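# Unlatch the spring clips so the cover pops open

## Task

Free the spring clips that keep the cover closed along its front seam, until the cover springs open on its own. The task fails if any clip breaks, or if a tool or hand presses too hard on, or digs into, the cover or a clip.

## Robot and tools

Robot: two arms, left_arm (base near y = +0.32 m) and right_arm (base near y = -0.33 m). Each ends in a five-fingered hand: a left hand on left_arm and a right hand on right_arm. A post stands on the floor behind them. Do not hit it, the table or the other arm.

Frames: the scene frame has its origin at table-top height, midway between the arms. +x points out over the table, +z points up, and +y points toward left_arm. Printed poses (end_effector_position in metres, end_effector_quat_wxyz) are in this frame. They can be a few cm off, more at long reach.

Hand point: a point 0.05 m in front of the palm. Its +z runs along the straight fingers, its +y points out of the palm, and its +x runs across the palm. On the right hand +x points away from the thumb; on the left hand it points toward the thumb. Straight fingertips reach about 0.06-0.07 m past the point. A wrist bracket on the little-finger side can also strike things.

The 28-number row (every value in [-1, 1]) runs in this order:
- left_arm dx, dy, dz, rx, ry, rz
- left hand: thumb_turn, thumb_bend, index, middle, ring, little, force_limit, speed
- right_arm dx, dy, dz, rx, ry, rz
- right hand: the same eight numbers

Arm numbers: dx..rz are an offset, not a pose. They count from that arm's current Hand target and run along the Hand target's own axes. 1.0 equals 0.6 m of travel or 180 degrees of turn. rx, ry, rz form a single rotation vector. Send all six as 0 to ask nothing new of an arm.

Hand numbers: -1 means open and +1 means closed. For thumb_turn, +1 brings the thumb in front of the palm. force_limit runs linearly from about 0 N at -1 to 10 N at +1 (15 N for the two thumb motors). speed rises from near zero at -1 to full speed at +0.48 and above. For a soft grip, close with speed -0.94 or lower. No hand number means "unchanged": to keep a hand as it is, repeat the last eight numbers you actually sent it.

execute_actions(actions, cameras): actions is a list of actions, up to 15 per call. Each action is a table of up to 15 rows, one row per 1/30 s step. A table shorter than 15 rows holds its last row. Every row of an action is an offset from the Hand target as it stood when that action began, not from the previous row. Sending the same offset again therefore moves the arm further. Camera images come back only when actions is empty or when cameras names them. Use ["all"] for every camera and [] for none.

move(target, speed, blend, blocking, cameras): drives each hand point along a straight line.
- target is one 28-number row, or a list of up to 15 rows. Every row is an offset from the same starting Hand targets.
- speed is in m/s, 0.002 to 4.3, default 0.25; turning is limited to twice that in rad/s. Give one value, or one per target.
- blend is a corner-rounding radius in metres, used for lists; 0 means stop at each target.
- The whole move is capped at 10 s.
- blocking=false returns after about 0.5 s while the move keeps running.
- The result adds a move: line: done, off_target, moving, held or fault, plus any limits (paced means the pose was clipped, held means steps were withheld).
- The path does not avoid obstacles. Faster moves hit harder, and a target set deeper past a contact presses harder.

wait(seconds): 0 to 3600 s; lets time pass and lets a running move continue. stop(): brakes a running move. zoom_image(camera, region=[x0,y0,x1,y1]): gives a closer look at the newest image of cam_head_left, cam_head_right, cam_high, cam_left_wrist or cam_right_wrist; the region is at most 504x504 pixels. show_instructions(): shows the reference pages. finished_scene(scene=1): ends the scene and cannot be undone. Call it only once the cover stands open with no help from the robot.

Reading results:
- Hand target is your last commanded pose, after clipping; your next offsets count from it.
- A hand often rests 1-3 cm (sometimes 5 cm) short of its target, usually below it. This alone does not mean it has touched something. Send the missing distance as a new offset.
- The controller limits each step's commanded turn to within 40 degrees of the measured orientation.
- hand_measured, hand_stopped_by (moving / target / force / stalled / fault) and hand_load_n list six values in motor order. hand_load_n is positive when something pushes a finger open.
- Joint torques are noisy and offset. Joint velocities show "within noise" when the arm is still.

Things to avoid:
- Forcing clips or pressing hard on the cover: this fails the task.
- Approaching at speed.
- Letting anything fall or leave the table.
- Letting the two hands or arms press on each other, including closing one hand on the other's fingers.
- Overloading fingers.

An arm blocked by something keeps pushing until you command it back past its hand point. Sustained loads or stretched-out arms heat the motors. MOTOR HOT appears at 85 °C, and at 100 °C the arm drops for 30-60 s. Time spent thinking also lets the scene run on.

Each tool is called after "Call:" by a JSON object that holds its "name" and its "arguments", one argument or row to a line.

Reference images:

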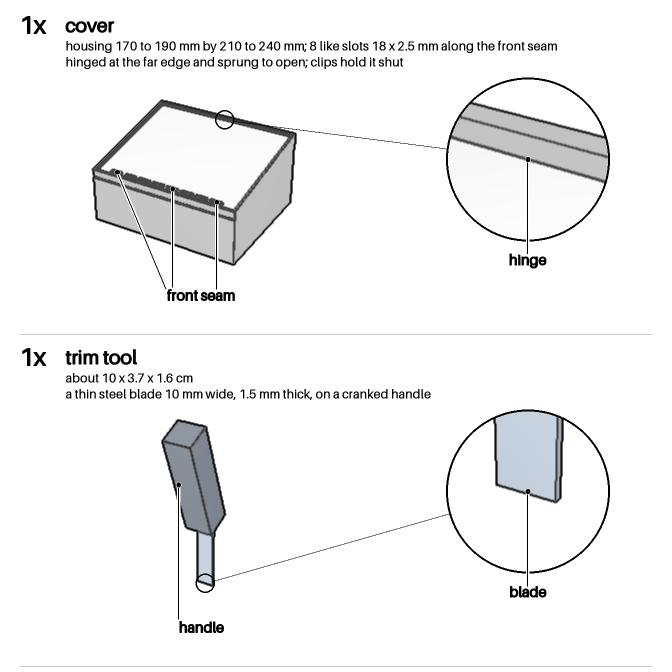

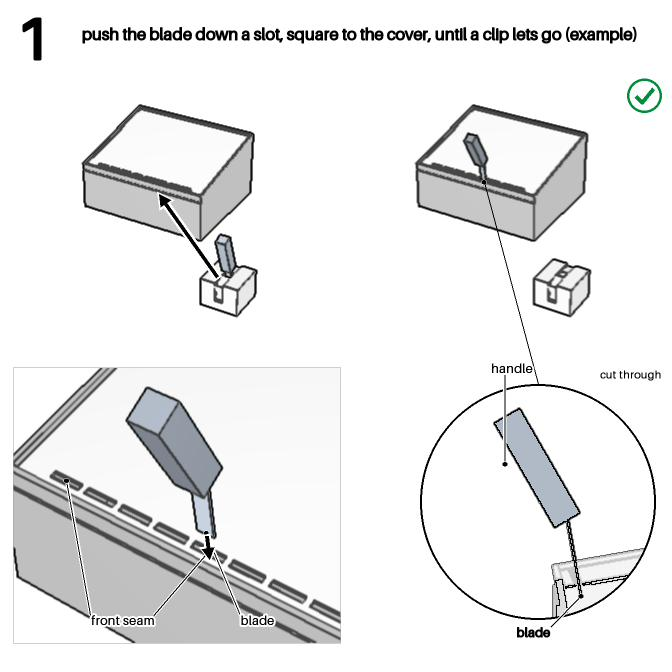

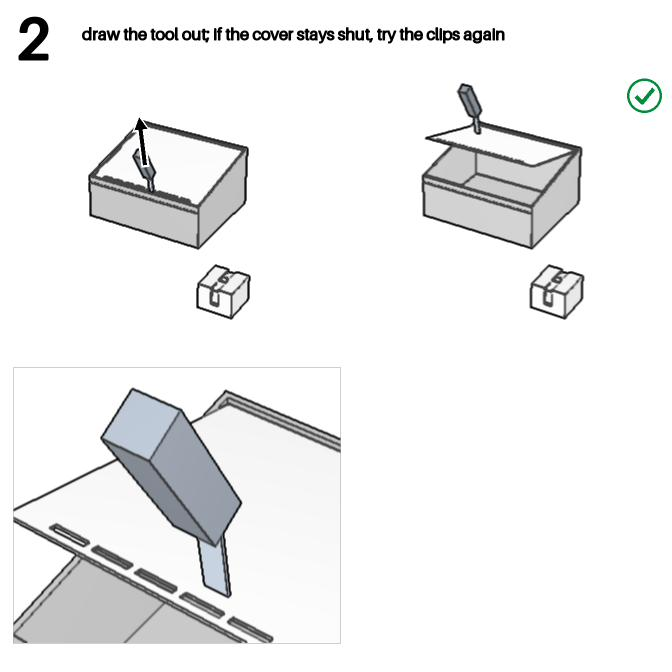

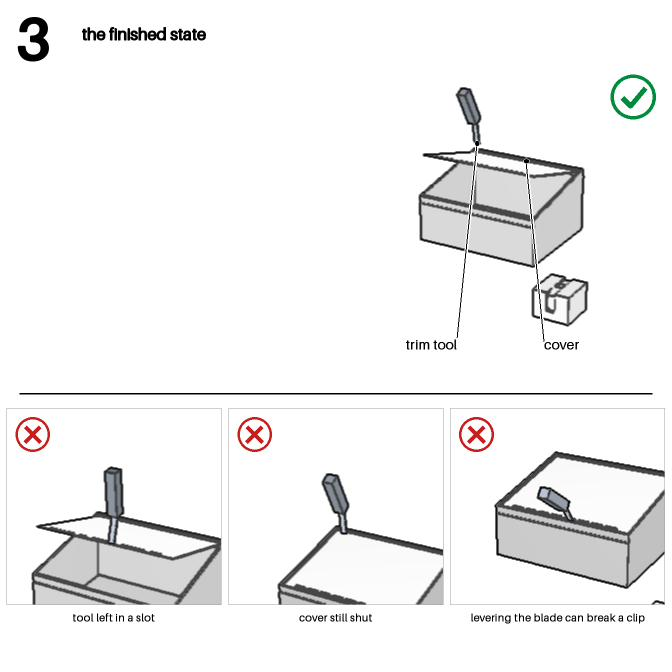

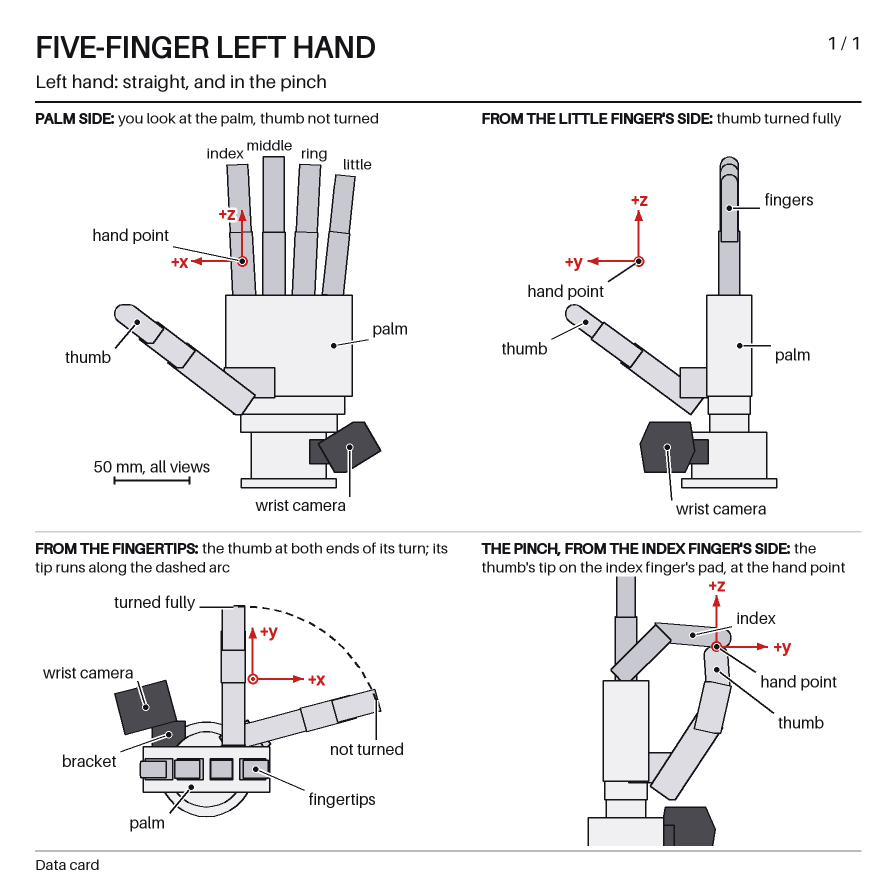

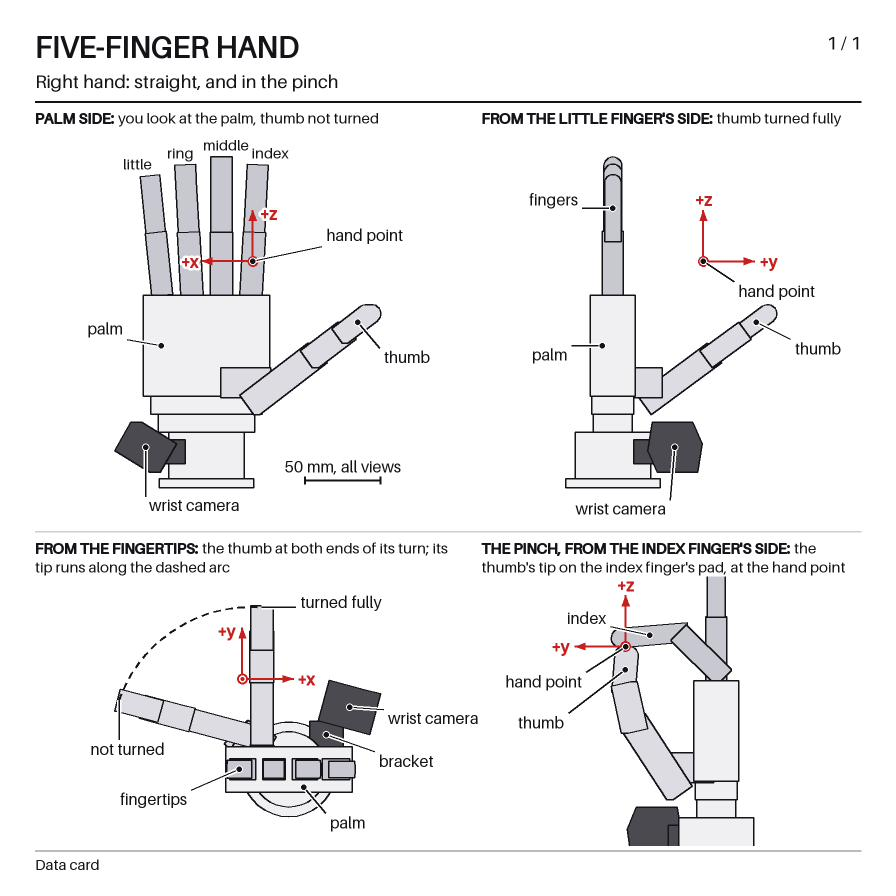

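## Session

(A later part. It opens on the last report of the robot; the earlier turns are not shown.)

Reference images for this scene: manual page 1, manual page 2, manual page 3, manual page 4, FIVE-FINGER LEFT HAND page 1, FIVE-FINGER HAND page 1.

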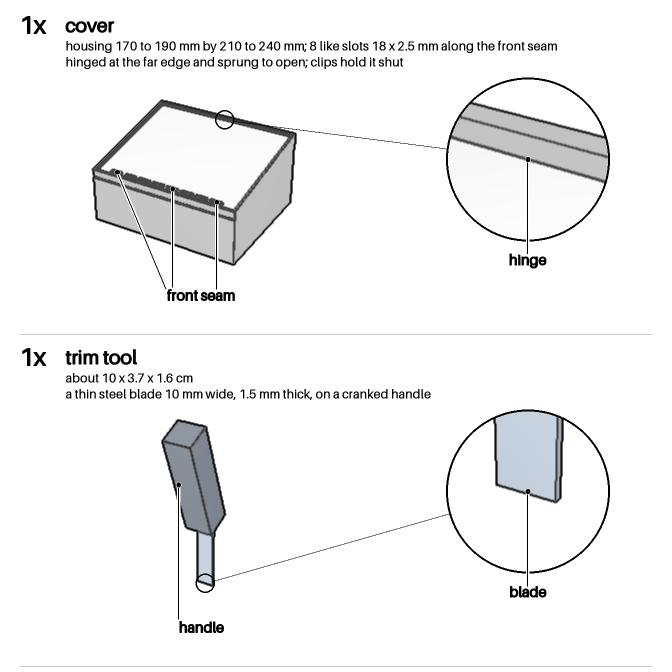

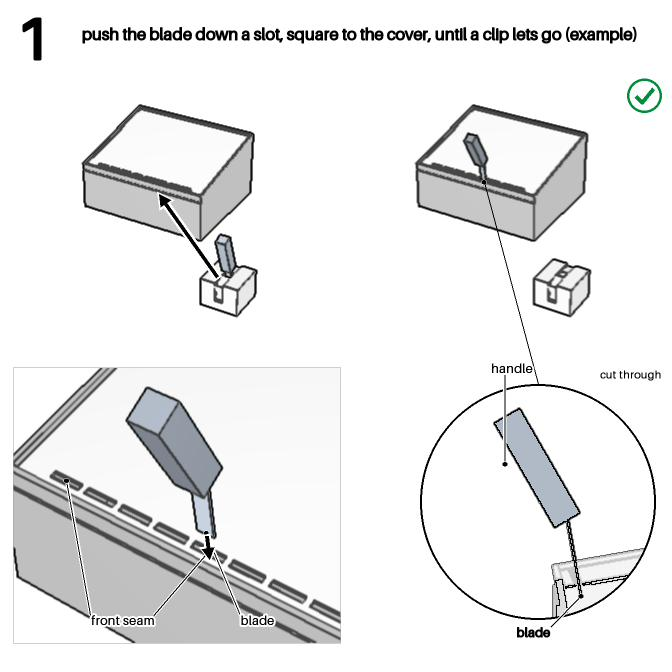

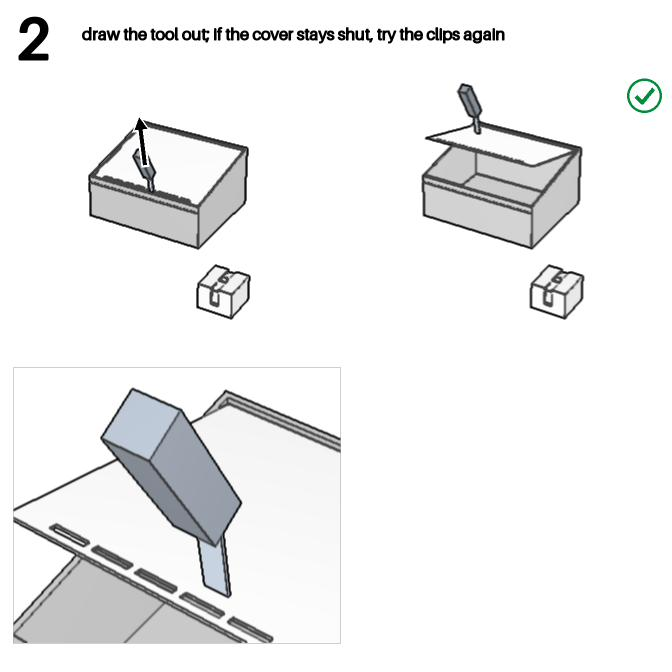

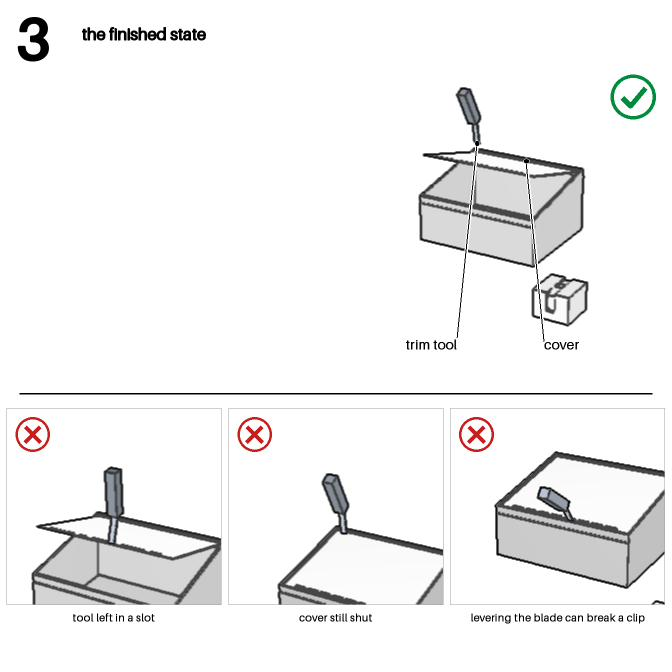

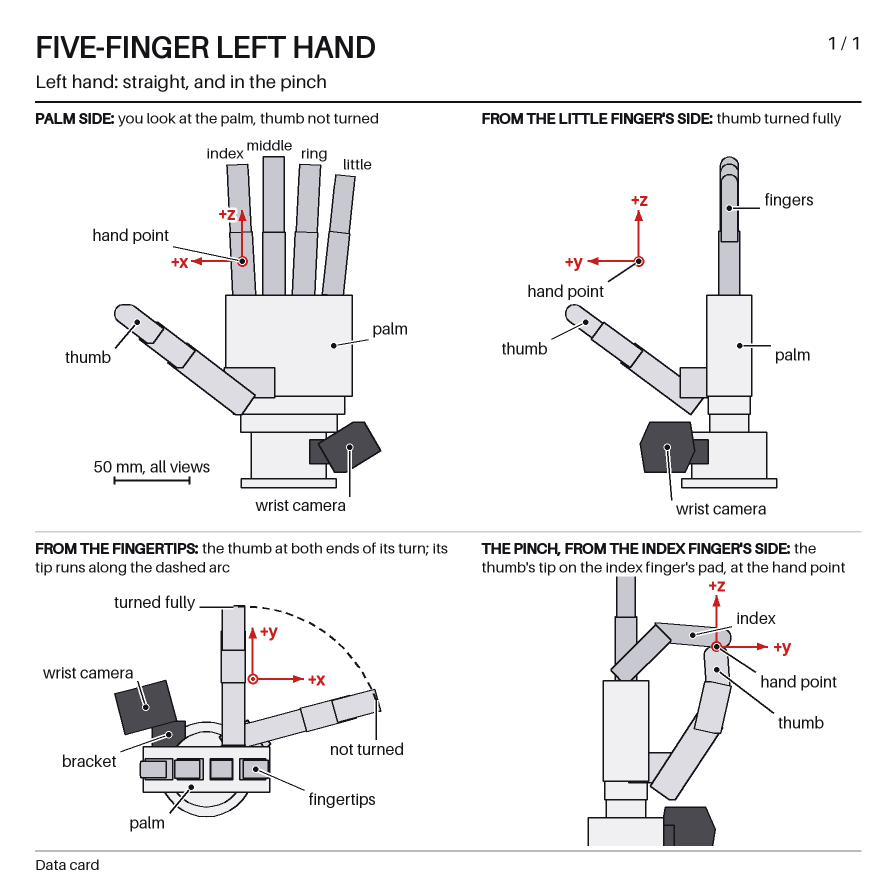

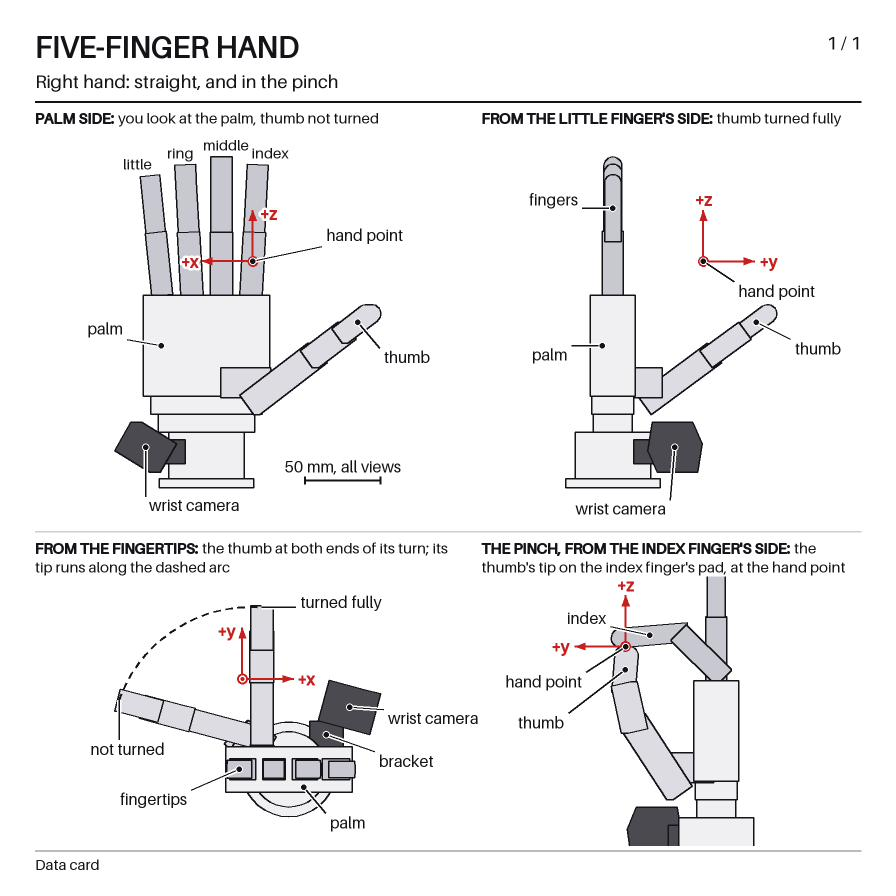

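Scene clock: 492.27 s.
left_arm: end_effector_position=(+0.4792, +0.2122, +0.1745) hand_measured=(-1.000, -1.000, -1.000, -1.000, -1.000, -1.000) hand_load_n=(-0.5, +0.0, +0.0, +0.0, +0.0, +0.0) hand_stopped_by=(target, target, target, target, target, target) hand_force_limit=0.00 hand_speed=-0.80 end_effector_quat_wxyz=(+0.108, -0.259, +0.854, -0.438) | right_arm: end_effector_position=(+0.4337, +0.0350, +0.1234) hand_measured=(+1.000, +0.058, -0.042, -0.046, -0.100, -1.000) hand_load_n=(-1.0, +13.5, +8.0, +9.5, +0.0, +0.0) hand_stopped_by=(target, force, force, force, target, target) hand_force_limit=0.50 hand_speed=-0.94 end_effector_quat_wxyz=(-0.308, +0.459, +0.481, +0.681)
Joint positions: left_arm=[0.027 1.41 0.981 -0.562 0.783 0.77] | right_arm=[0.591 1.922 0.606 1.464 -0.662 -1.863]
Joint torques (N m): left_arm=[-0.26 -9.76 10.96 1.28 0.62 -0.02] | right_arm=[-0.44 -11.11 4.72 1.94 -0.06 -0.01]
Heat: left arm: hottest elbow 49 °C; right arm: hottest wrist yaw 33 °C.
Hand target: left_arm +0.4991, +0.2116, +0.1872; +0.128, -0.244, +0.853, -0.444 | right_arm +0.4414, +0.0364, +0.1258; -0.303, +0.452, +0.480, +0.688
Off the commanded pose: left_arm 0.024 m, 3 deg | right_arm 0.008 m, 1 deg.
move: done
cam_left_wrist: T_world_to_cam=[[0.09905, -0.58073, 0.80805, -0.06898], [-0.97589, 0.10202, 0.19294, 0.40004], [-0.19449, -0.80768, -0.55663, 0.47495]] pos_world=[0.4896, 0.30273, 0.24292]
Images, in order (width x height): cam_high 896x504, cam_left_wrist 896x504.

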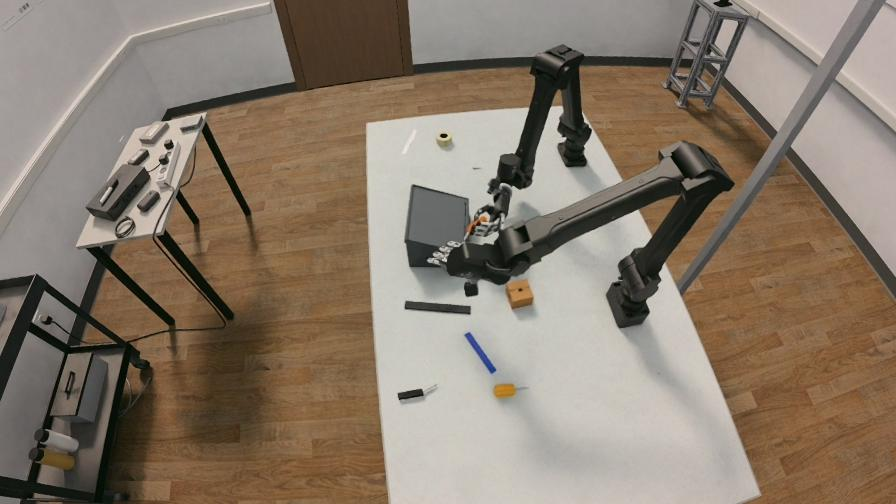

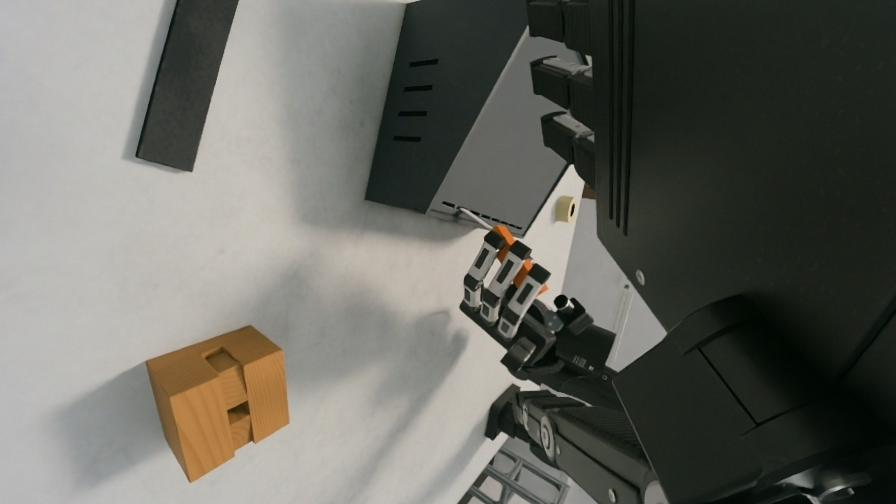

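Call:
{"name": "move", "arguments": {
  "target": [0,0,0,0,0,0,-1,-1,-1,-1,-1,-1,0,-0.8,0.0025,0.0033,0.0007,0,0,0,1,0.1,0.35,0.35,-0.1,-1,0.5,-0.94],
  "speed": 0.03,
  "cameras": ["cam_left_wrist"]
}}

Call:
{"name": "zoom_image", "arguments": {
  "camera": "cam_left_wrist",
  "region": [440, 190, 490, 230]
}}

Scene clock: 493.30 s.
left_arm: end_effector_position=(+0.4792, +0.2122, +0.1745) hand_measured=(-1.000, -1.000, -1.000, -1.000, -1.000, -1.000) hand_load_n=(-0.5, +0.0, +0.0, +0.0, +0.0, +0.0) hand_stopped_by=(target, target, target, target, target, target) hand_force_limit=0.00 hand_speed=-0.80 end_effector_quat_wxyz=(+0.108, -0.259, +0.854, -0.438) | right_arm: end_effector_position=(+0.4335, +0.0351, +0.1233) hand_measured=(+1.000, +0.058, -0.042, -0.046, -0.100, -1.000) hand_load_n=(-1.0, +14.0, +8.0, +9.0, +0.0, +0.0) hand_stopped_by=(target, force, force, force, target, target) hand_force_limit=0.50 hand_speed=-0.94 end_effector_quat_wxyz=(-0.308, +0.459, +0.481, +0.680)
Joint positions: left_arm=[0.027 1.41 0.981 -0.562 0.783 0.77] | right_arm=[0.591 1.922 0.606 1.464 -0.663 -1.863]
Joint torques (N m): left_arm=[-0.32 -9.82 10.96 1.28 0.62 -0.02] | right_arm=[-0.56 -11.69 4.82 1.62 -0.11 -0.01]
Heat: left arm: hottest elbow 49 °C; right arm: hottest wrist yaw 33 °C.
Hand target: left_arm +0.4991, +0.2116, +0.1872; +0.128, -0.244, +0.853, -0.444 | right_arm +0.4426, +0.0361, +0.1280; -0.303, +0.452, +0.480, +0.688
Off the commanded pose: left_arm 0.024 m, 3 deg | right_arm 0.010 m, 1 deg.
move: done
cam_left_wrist: T_world_to_cam=[[0.09905, -0.58073, 0.80805, -0.06898], [-0.97589, 0.10202, 0.19294, 0.40004], [-0.19449, -0.80768, -0.55663, 0.47495]] pos_world=[0.4896, 0.30273, 0.24292]

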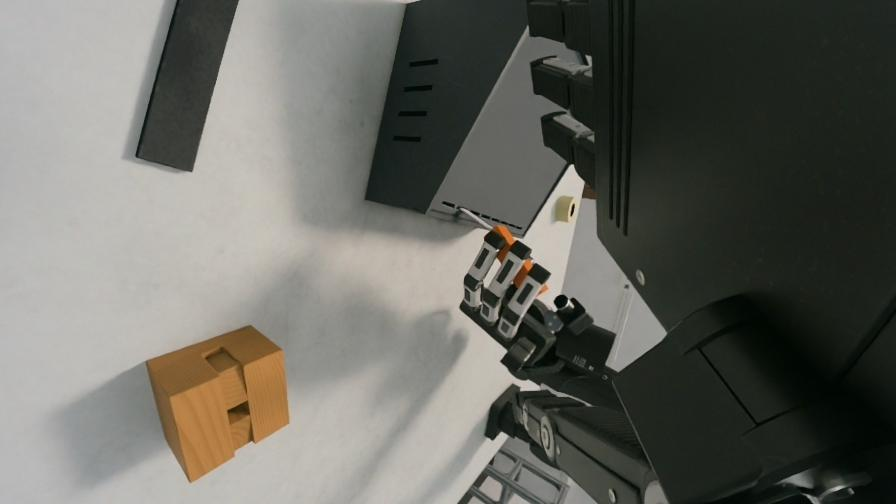

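Scaled by 10.080 from the camera's image (finer frame: 1280x720).

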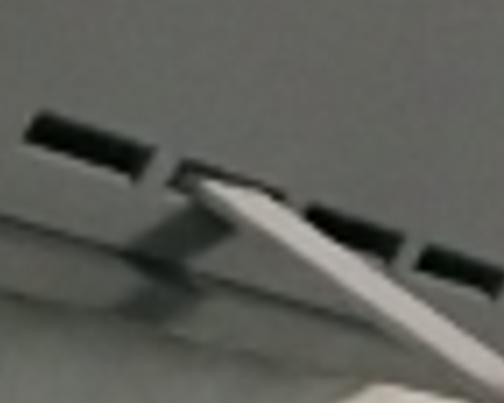

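Call:
{"name": "move", "arguments": {
  "target": [0,0,0,0,0,0,-1,-1,-1,-1,-1,-1,0,-0.8,0.0025,0.0033,0.0007,0,0,0,1,0.1,0.35,0.35,-0.1,-1,0.5,-0.94],
  "speed": 0.03,
  "cameras": ["cam_left_wrist"]
}}

Call:
{"name": "zoom_image", "arguments": {
  "camera": "cam_left_wrist",
  "region": [440, 190, 490, 230]
}}

Scene clock: 494.20 s.
left_arm: end_effector_position=(+0.4792, +0.2122, +0.1745) hand_measured=(-1.000, -1.000, -1.000, -1.000, -1.000, -1.000) hand_load_n=(+0.0, -0.5, +0.0, +0.0, +0.0, +0.0) hand_stopped_by=(target, target, target, target, target, target) hand_force_limit=0.00 hand_speed=-0.80 end_effector_quat_wxyz=(+0.108, -0.259, +0.854, -0.438) | right_arm: end_effector_position=(+0.4334, +0.0357, +0.1237) hand_measured=(+1.000, +0.058, -0.042, -0.046, -0.100, -1.000) hand_load_n=(-1.0, +13.5, +8.0, +9.0, +0.0, +0.0) hand_stopped_by=(target, force, force, force, target, target) hand_force_limit=0.50 hand_speed=-0.94 end_effector_quat_wxyz=(-0.309, +0.458, +0.482, +0.680)
Joint positions: left_arm=[0.027 1.41 0.981 -0.562 0.783 0.77] | right_arm=[0.591 1.922 0.607 1.464 -0.666 -1.863]
Joint torques (N m): left_arm=[-0.26 -9.76 10.97 1.26 0.62 -0.02] | right_arm=[-0.73 -12.28 4.88 1.29 -0.1 0]
Heat: left arm: hottest elbow 49 °C; right arm: hottest wrist yaw 33 °C.
Hand target: left_arm +0.4991, +0.2116, +0.1872; +0.128, -0.244, +0.853, -0.444 | right_arm +0.4439, +0.0358, +0.1302; -0.303, +0.452, +0.480, +0.689
Off the commanded pose: left_arm 0.024 m, 3 deg | right_arm 0.012 m, 1 deg.
move: off_target (right_arm)
cam_left_wrist: T_world_to_cam=[[0.09905, -0.58073, 0.80805, -0.06898], [-0.97589, 0.10202, 0.19294, 0.40004], [-0.19449, -0.80768, -0.55663, 0.47495]] pos_world=[0.4896, 0.30273, 0.24292]

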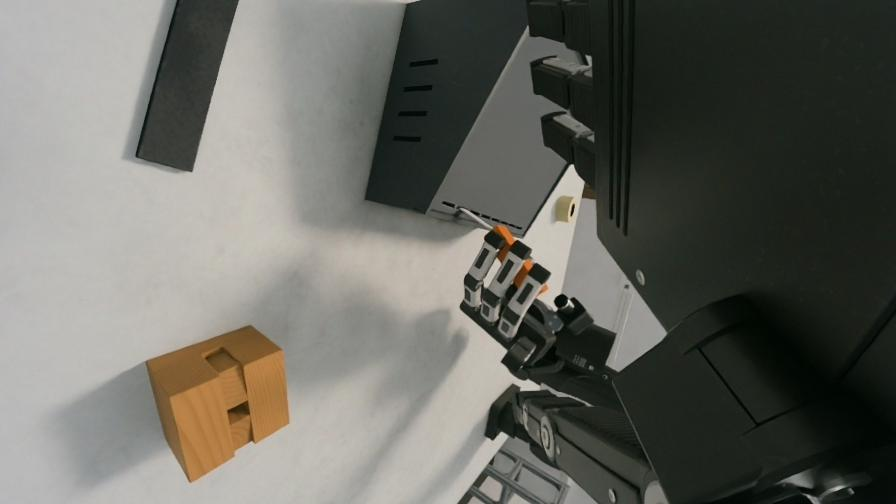

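Scaled by 10.080 from the camera's image (finer frame: 1280x720).

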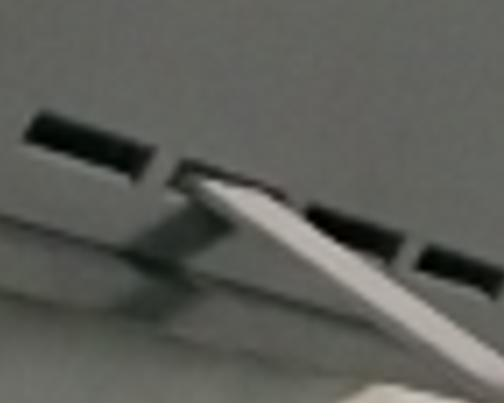

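Call:
{"name": "zoom_image", "arguments": {
  "camera": "cam_left_wrist",
  "region": [450, 200, 475, 220]
}}

Call:
{"name": "zoom_image", "arguments": {
  "camera": "cam_left_wrist",
  "region": [420, 180, 560, 290]
}}

Scaled by 20.160 from the camera's image (finer frame: 1280x720).

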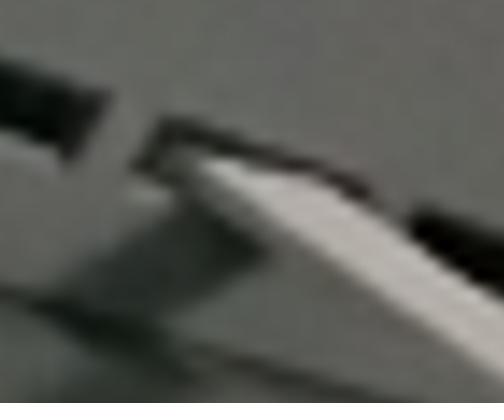

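Scaled by 3.600 from the camera's image (finer frame: 1280x720).

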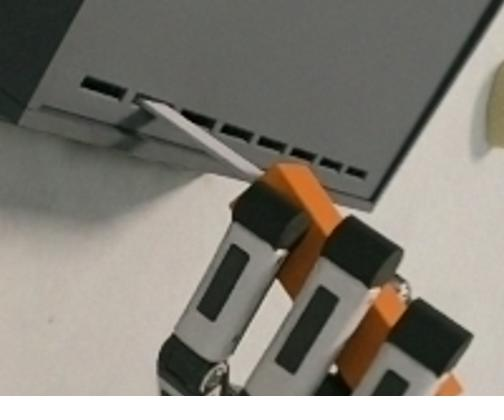

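Call:
{"name": "move", "arguments": {
  "target": [0,0,0,0,0,0,-1,-1,-1,-1,-1,-1,0,-0.8,-0.010,-0.0045,-0.0014,0,0,0,1,0.1,0.35,0.35,-0.1,-1,0.5,-0.94],
  "speed": 0.03,
  "cameras": ["cam_left_wrist"]
}}

Call:
{"name": "zoom_image", "arguments": {
  "camera": "cam_left_wrist",
  "region": [450, 200, 475, 220]
}}

Scene clock: 498.37 s.
left_arm: end_effector_position=(+0.4792, +0.2122, +0.1745) hand_measured=(-1.000, -1.000, -1.000, -1.000, -1.000, -1.000) hand_load_n=(-0.5, +0.0, +0.0, +0.0, +0.0, +0.0) hand_stopped_by=(target, target, target, target, target, target) hand_force_limit=0.00 hand_speed=-0.80 end_effector_quat_wxyz=(+0.108, -0.259, +0.854, -0.438) | right_arm: end_effector_position=(+0.4340, +0.0361, +0.1230) hand_measured=(+1.000, +0.058, -0.042, -0.046, -0.100, -1.000) hand_load_n=(-1.5, +14.0, +7.0, +10.0, +0.0, +0.0) hand_stopped_by=(target, force, force, force, target, target) hand_force_limit=0.50 hand_speed=-0.94 end_effector_quat_wxyz=(-0.308, +0.456, +0.482, +0.682)
Joint positions: left_arm=[0.027 1.41 0.981 -0.562 0.783 0.77] | right_arm=[0.591 1.93 0.61 1.472 -0.666 -1.864]
Joint torques (N m): left_arm=[-0.26 -9.82 10.95 1.28 0.62 -0.02] | right_arm=[-0.67 -10.93 4.77 1.77 -0.07 0]
Heat: left arm: hottest elbow 49 °C; right arm: hottest wrist yaw 33 °C.
Hand target: left_arm +0.4991, +0.2116, +0.1872; +0.128, -0.244, +0.853, -0.444 | right_arm +0.4437, +0.0359, +0.1237; -0.303, +0.452, +0.480, +0.689
Off the commanded pose: left_arm 0.024 m, 3 deg | right_arm 0.010 m, 1 deg.
move: done
cam_left_wrist: T_world_to_cam=[[0.09905, -0.58073, 0.80805, -0.06898], [-0.97589, 0.10202, 0.19294, 0.40004], [-0.19449, -0.80768, -0.55663, 0.47495]] pos_world=[0.4896, 0.30273, 0.24292]

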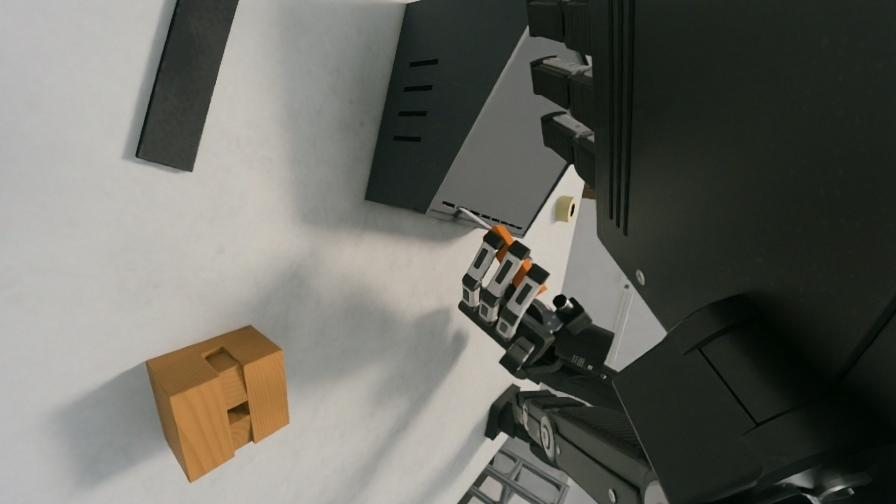

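Scaled by 20.160 from the camera's image (finer frame: 1280x720).

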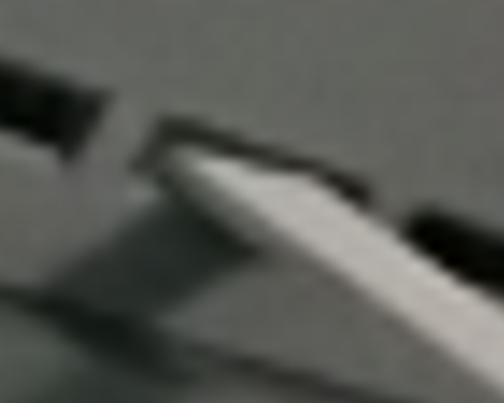

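Call:
{"name": "move", "arguments": {
  "target": [0,0,0,0,0,0,-1,-1,-1,-1,-1,-1,0,-0.8,-0.0067,-0.0001,-0.0002,0,0,0,1,0.1,0.35,0.35,-0.1,-1,0.5,-0.94],
  "speed": 0.03,
  "cameras": ["cam_left_wrist"]
}}

Call:
{"name": "zoom_image", "arguments": {
  "camera": "cam_left_wrist",
  "region": [450, 200, 475, 220]
}}

Scene clock: 501.03 s.
left_arm: end_effector_position=(+0.4792, +0.2122, +0.1745) hand_measured=(-1.000, -1.000, -1.000, -1.000, -1.000, -1.000) hand_load_n=(-0.5, +0.0, +0.0, +0.0, +0.0, +0.0) hand_stopped_by=(target, target, target, target, target, target) hand_force_limit=0.00 hand_speed=-0.80 end_effector_quat_wxyz=(+0.108, -0.259, +0.854, -0.438) | right_arm: end_effector_position=(+0.4345, +0.0373, +0.1221) hand_measured=(+1.000, +0.058, -0.042, -0.046, -0.100, -1.000) hand_load_n=(-2.0, +13.5, +7.0, +10.0, +0.5, +0.0) hand_stopped_by=(target, force, force, force, target, target) hand_force_limit=0.50 hand_speed=-0.94 end_effector_quat_wxyz=(-0.309, +0.452, +0.482, +0.684)
Joint positions: left_arm=[0.027 1.41 0.981 -0.562 0.783 0.77] | right_arm=[0.591 1.941 0.615 1.486 -0.67 -1.864]
Joint torques (N m): left_arm=[-0.26 -9.76 10.95 1.31 0.61 -0.02] | right_arm=[-0.91 -10.87 4.72 1.63 -0.02 0.01]
Heat: left arm: hottest elbow 49 °C; right arm: hottest wrist yaw 33 °C.
Hand target: left_arm +0.4991, +0.2116, +0.1872; +0.128, -0.244, +0.853, -0.444 | right_arm +0.4453, +0.0358, +0.1200; -0.303, +0.452, +0.480, +0.689
Off the commanded pose: left_arm 0.024 m, 3 deg | right_arm 0.011 m, 1 deg.
move: off_target (right_arm)
cam_left_wrist: T_world_to_cam=[[0.09905, -0.58073, 0.80805, -0.06898], [-0.97589, 0.10202, 0.19294, 0.40004], [-0.19449, -0.80768, -0.55663, 0.47495]] pos_world=[0.4896, 0.30273, 0.24292]

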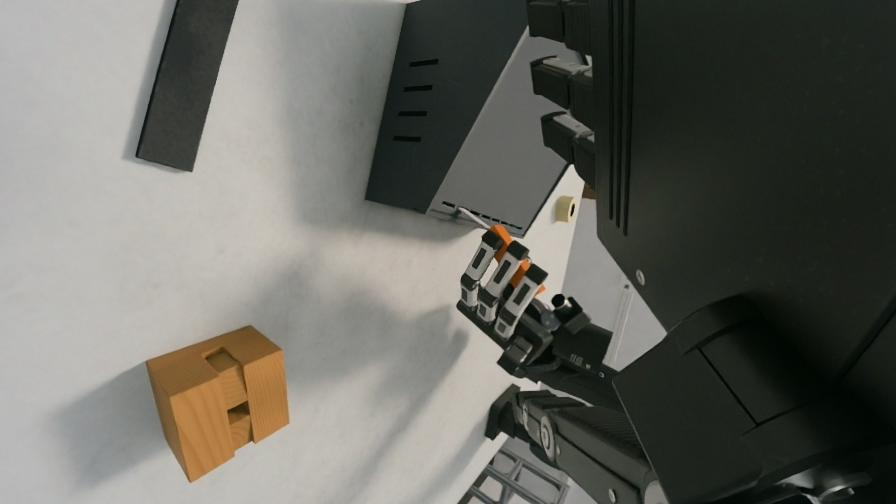

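Scaled by 20.160 from the camera's image (finer frame: 1280x720).

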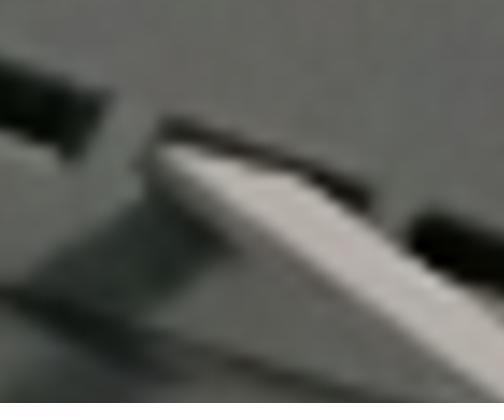

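Call:
{"name": "wait", "arguments": {
  "seconds": 0.1,
  "cameras": ["all"]
}}

Call:
{"name": "zoom_image", "arguments": {
  "camera": "cam_head_left",
  "region": [400, 140, 520, 240]
}}

Call:
{"name": "zoom_image", "arguments": {
  "camera": "cam_high",
  "region": [450, 215, 490, 247]
}}

Scene clock: 502.07 s.
left_arm: end_effector_position=(+0.4792, +0.2122, +0.1745) hand_measured=(-1.000, -1.000, -1.000, -1.000, -1.000, -1.000) hand_load_n=(+0.0, +0.0, +0.0, +0.0, +0.0, +0.0) hand_stopped_by=(target, target, target, target, target, target) hand_force_limit=0.00 hand_speed=-0.80 end_effector_quat_wxyz=(+0.108, -0.259, +0.854, -0.438) | right_arm: end_effector_position=(+0.4345, +0.0373, +0.1221) hand_measured=(+1.000, +0.058, -0.042, -0.046, -0.100, -1.000) hand_load_n=(-2.0, +13.5, +7.0, +10.0, +0.0, +0.0) hand_stopped_by=(target, force, force, force, target, target) hand_force_limit=0.50 hand_speed=-0.94 end_effector_quat_wxyz=(-0.309, +0.452, +0.482, +0.684)
Joint positions: left_arm=[0.027 1.41 0.981 -0.562 0.783 0.77] | right_arm=[0.591 1.941 0.615 1.486 -0.67 -1.864]
Joint torques (N m): left_arm=[-0.32 -9.76 10.95 1.29 0.61 -0.02] | right_arm=[-0.91 -10.81 4.71 1.62 -0.02 0.01]
Heat: left arm: hottest elbow 49 °C; right arm: hottest wrist yaw 33 °C.
Hand target: left_arm +0.4991, +0.2116, +0.1872; +0.128, -0.244, +0.853, -0.444 | right_arm +0.4453, +0.0358, +0.1200; -0.303, +0.452, +0.480, +0.689
Off the commanded pose: left_arm 0.024 m, 3 deg | right_arm 0.011 m, 1 deg.
wait: 0.10 s; at rest from the start
cam_left_wrist: T_world_to_cam=[[0.09905, -0.58073, 0.80805, -0.06898], [-0.97589, 0.10202, 0.19294, 0.40004], [-0.19449, -0.80768, -0.55663, 0.47495]] pos_world=[0.4896, 0.30273, 0.24292]
cam_right_wrist: T_world_to_cam=[[0.74288, -0.35458, 0.56781, -0.3799], [0.23967, -0.65109, -0.72016, -0.01091], [0.62505, 0.67108, -0.3987, -0.13498]] pos_world=[0.36921, -0.05122, 0.15404]

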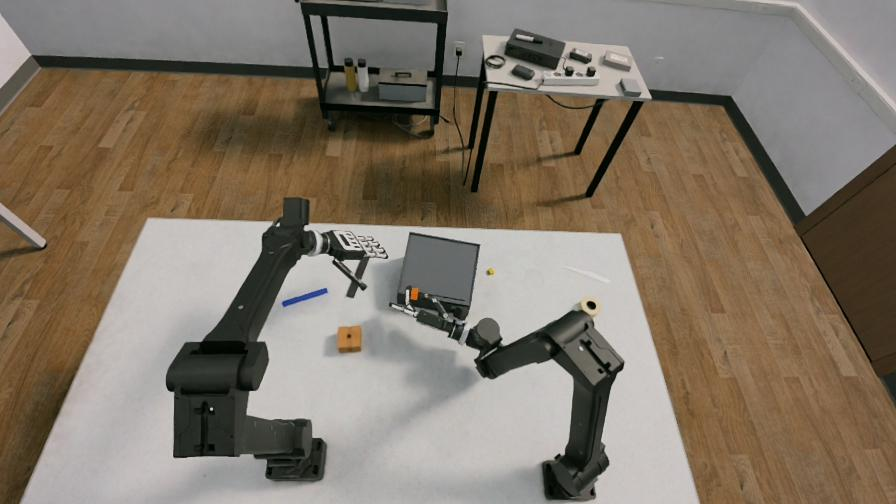

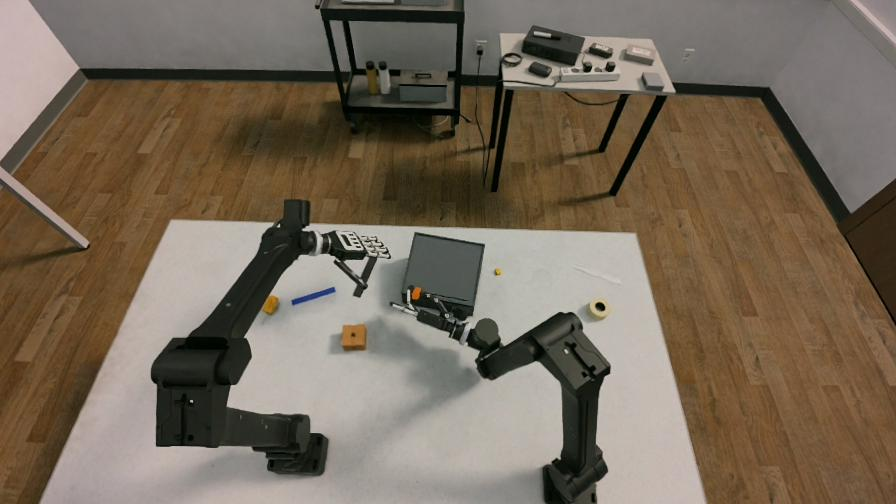

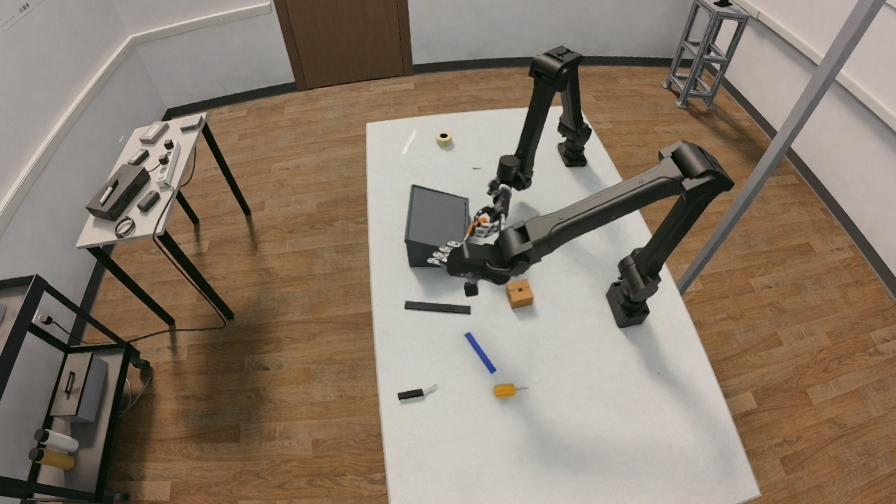

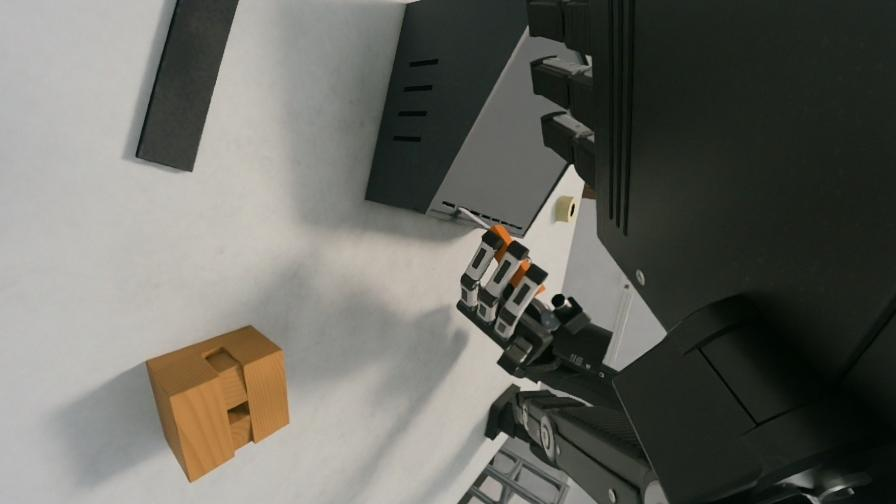

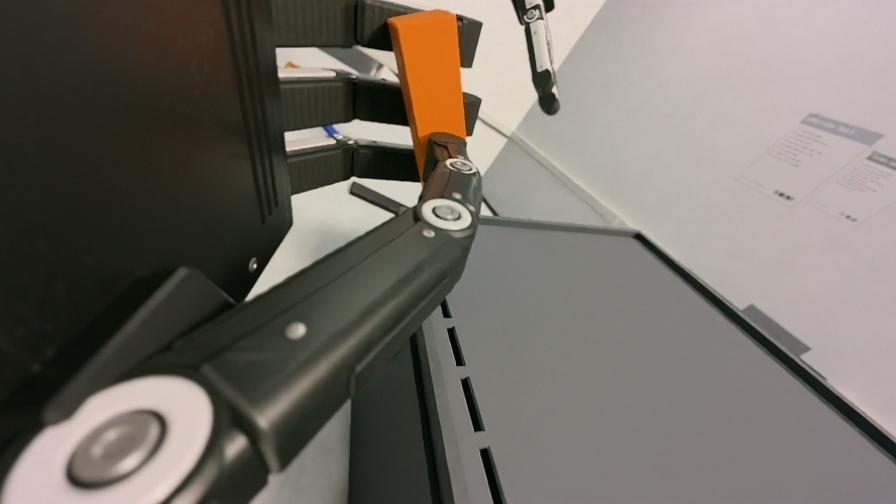

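Scaled by 4.200 from the camera's image (finer frame: 1280x720).

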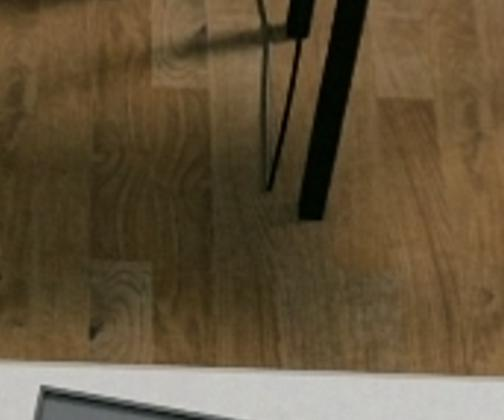

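Scaled by 12.600 from the camera's image (finer frame: 1280x720).

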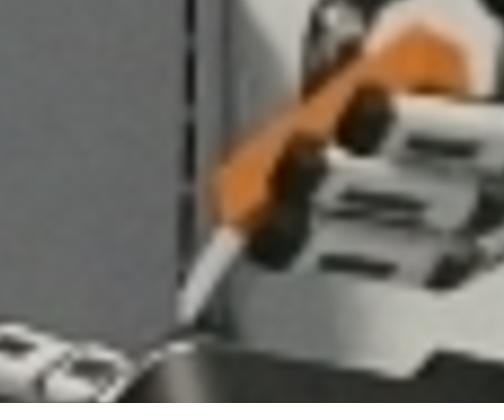

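Call:
{"name": "zoom_image", "arguments": {
  "camera": "cam_left_wrist",
  "region": [450, 198, 510, 246]
}}

Scaled by 8.400 from the camera's image (finer frame: 1280x720).

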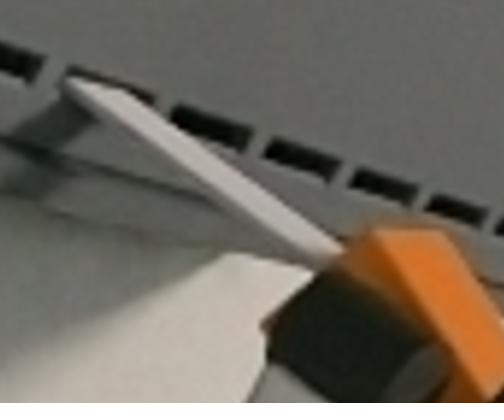

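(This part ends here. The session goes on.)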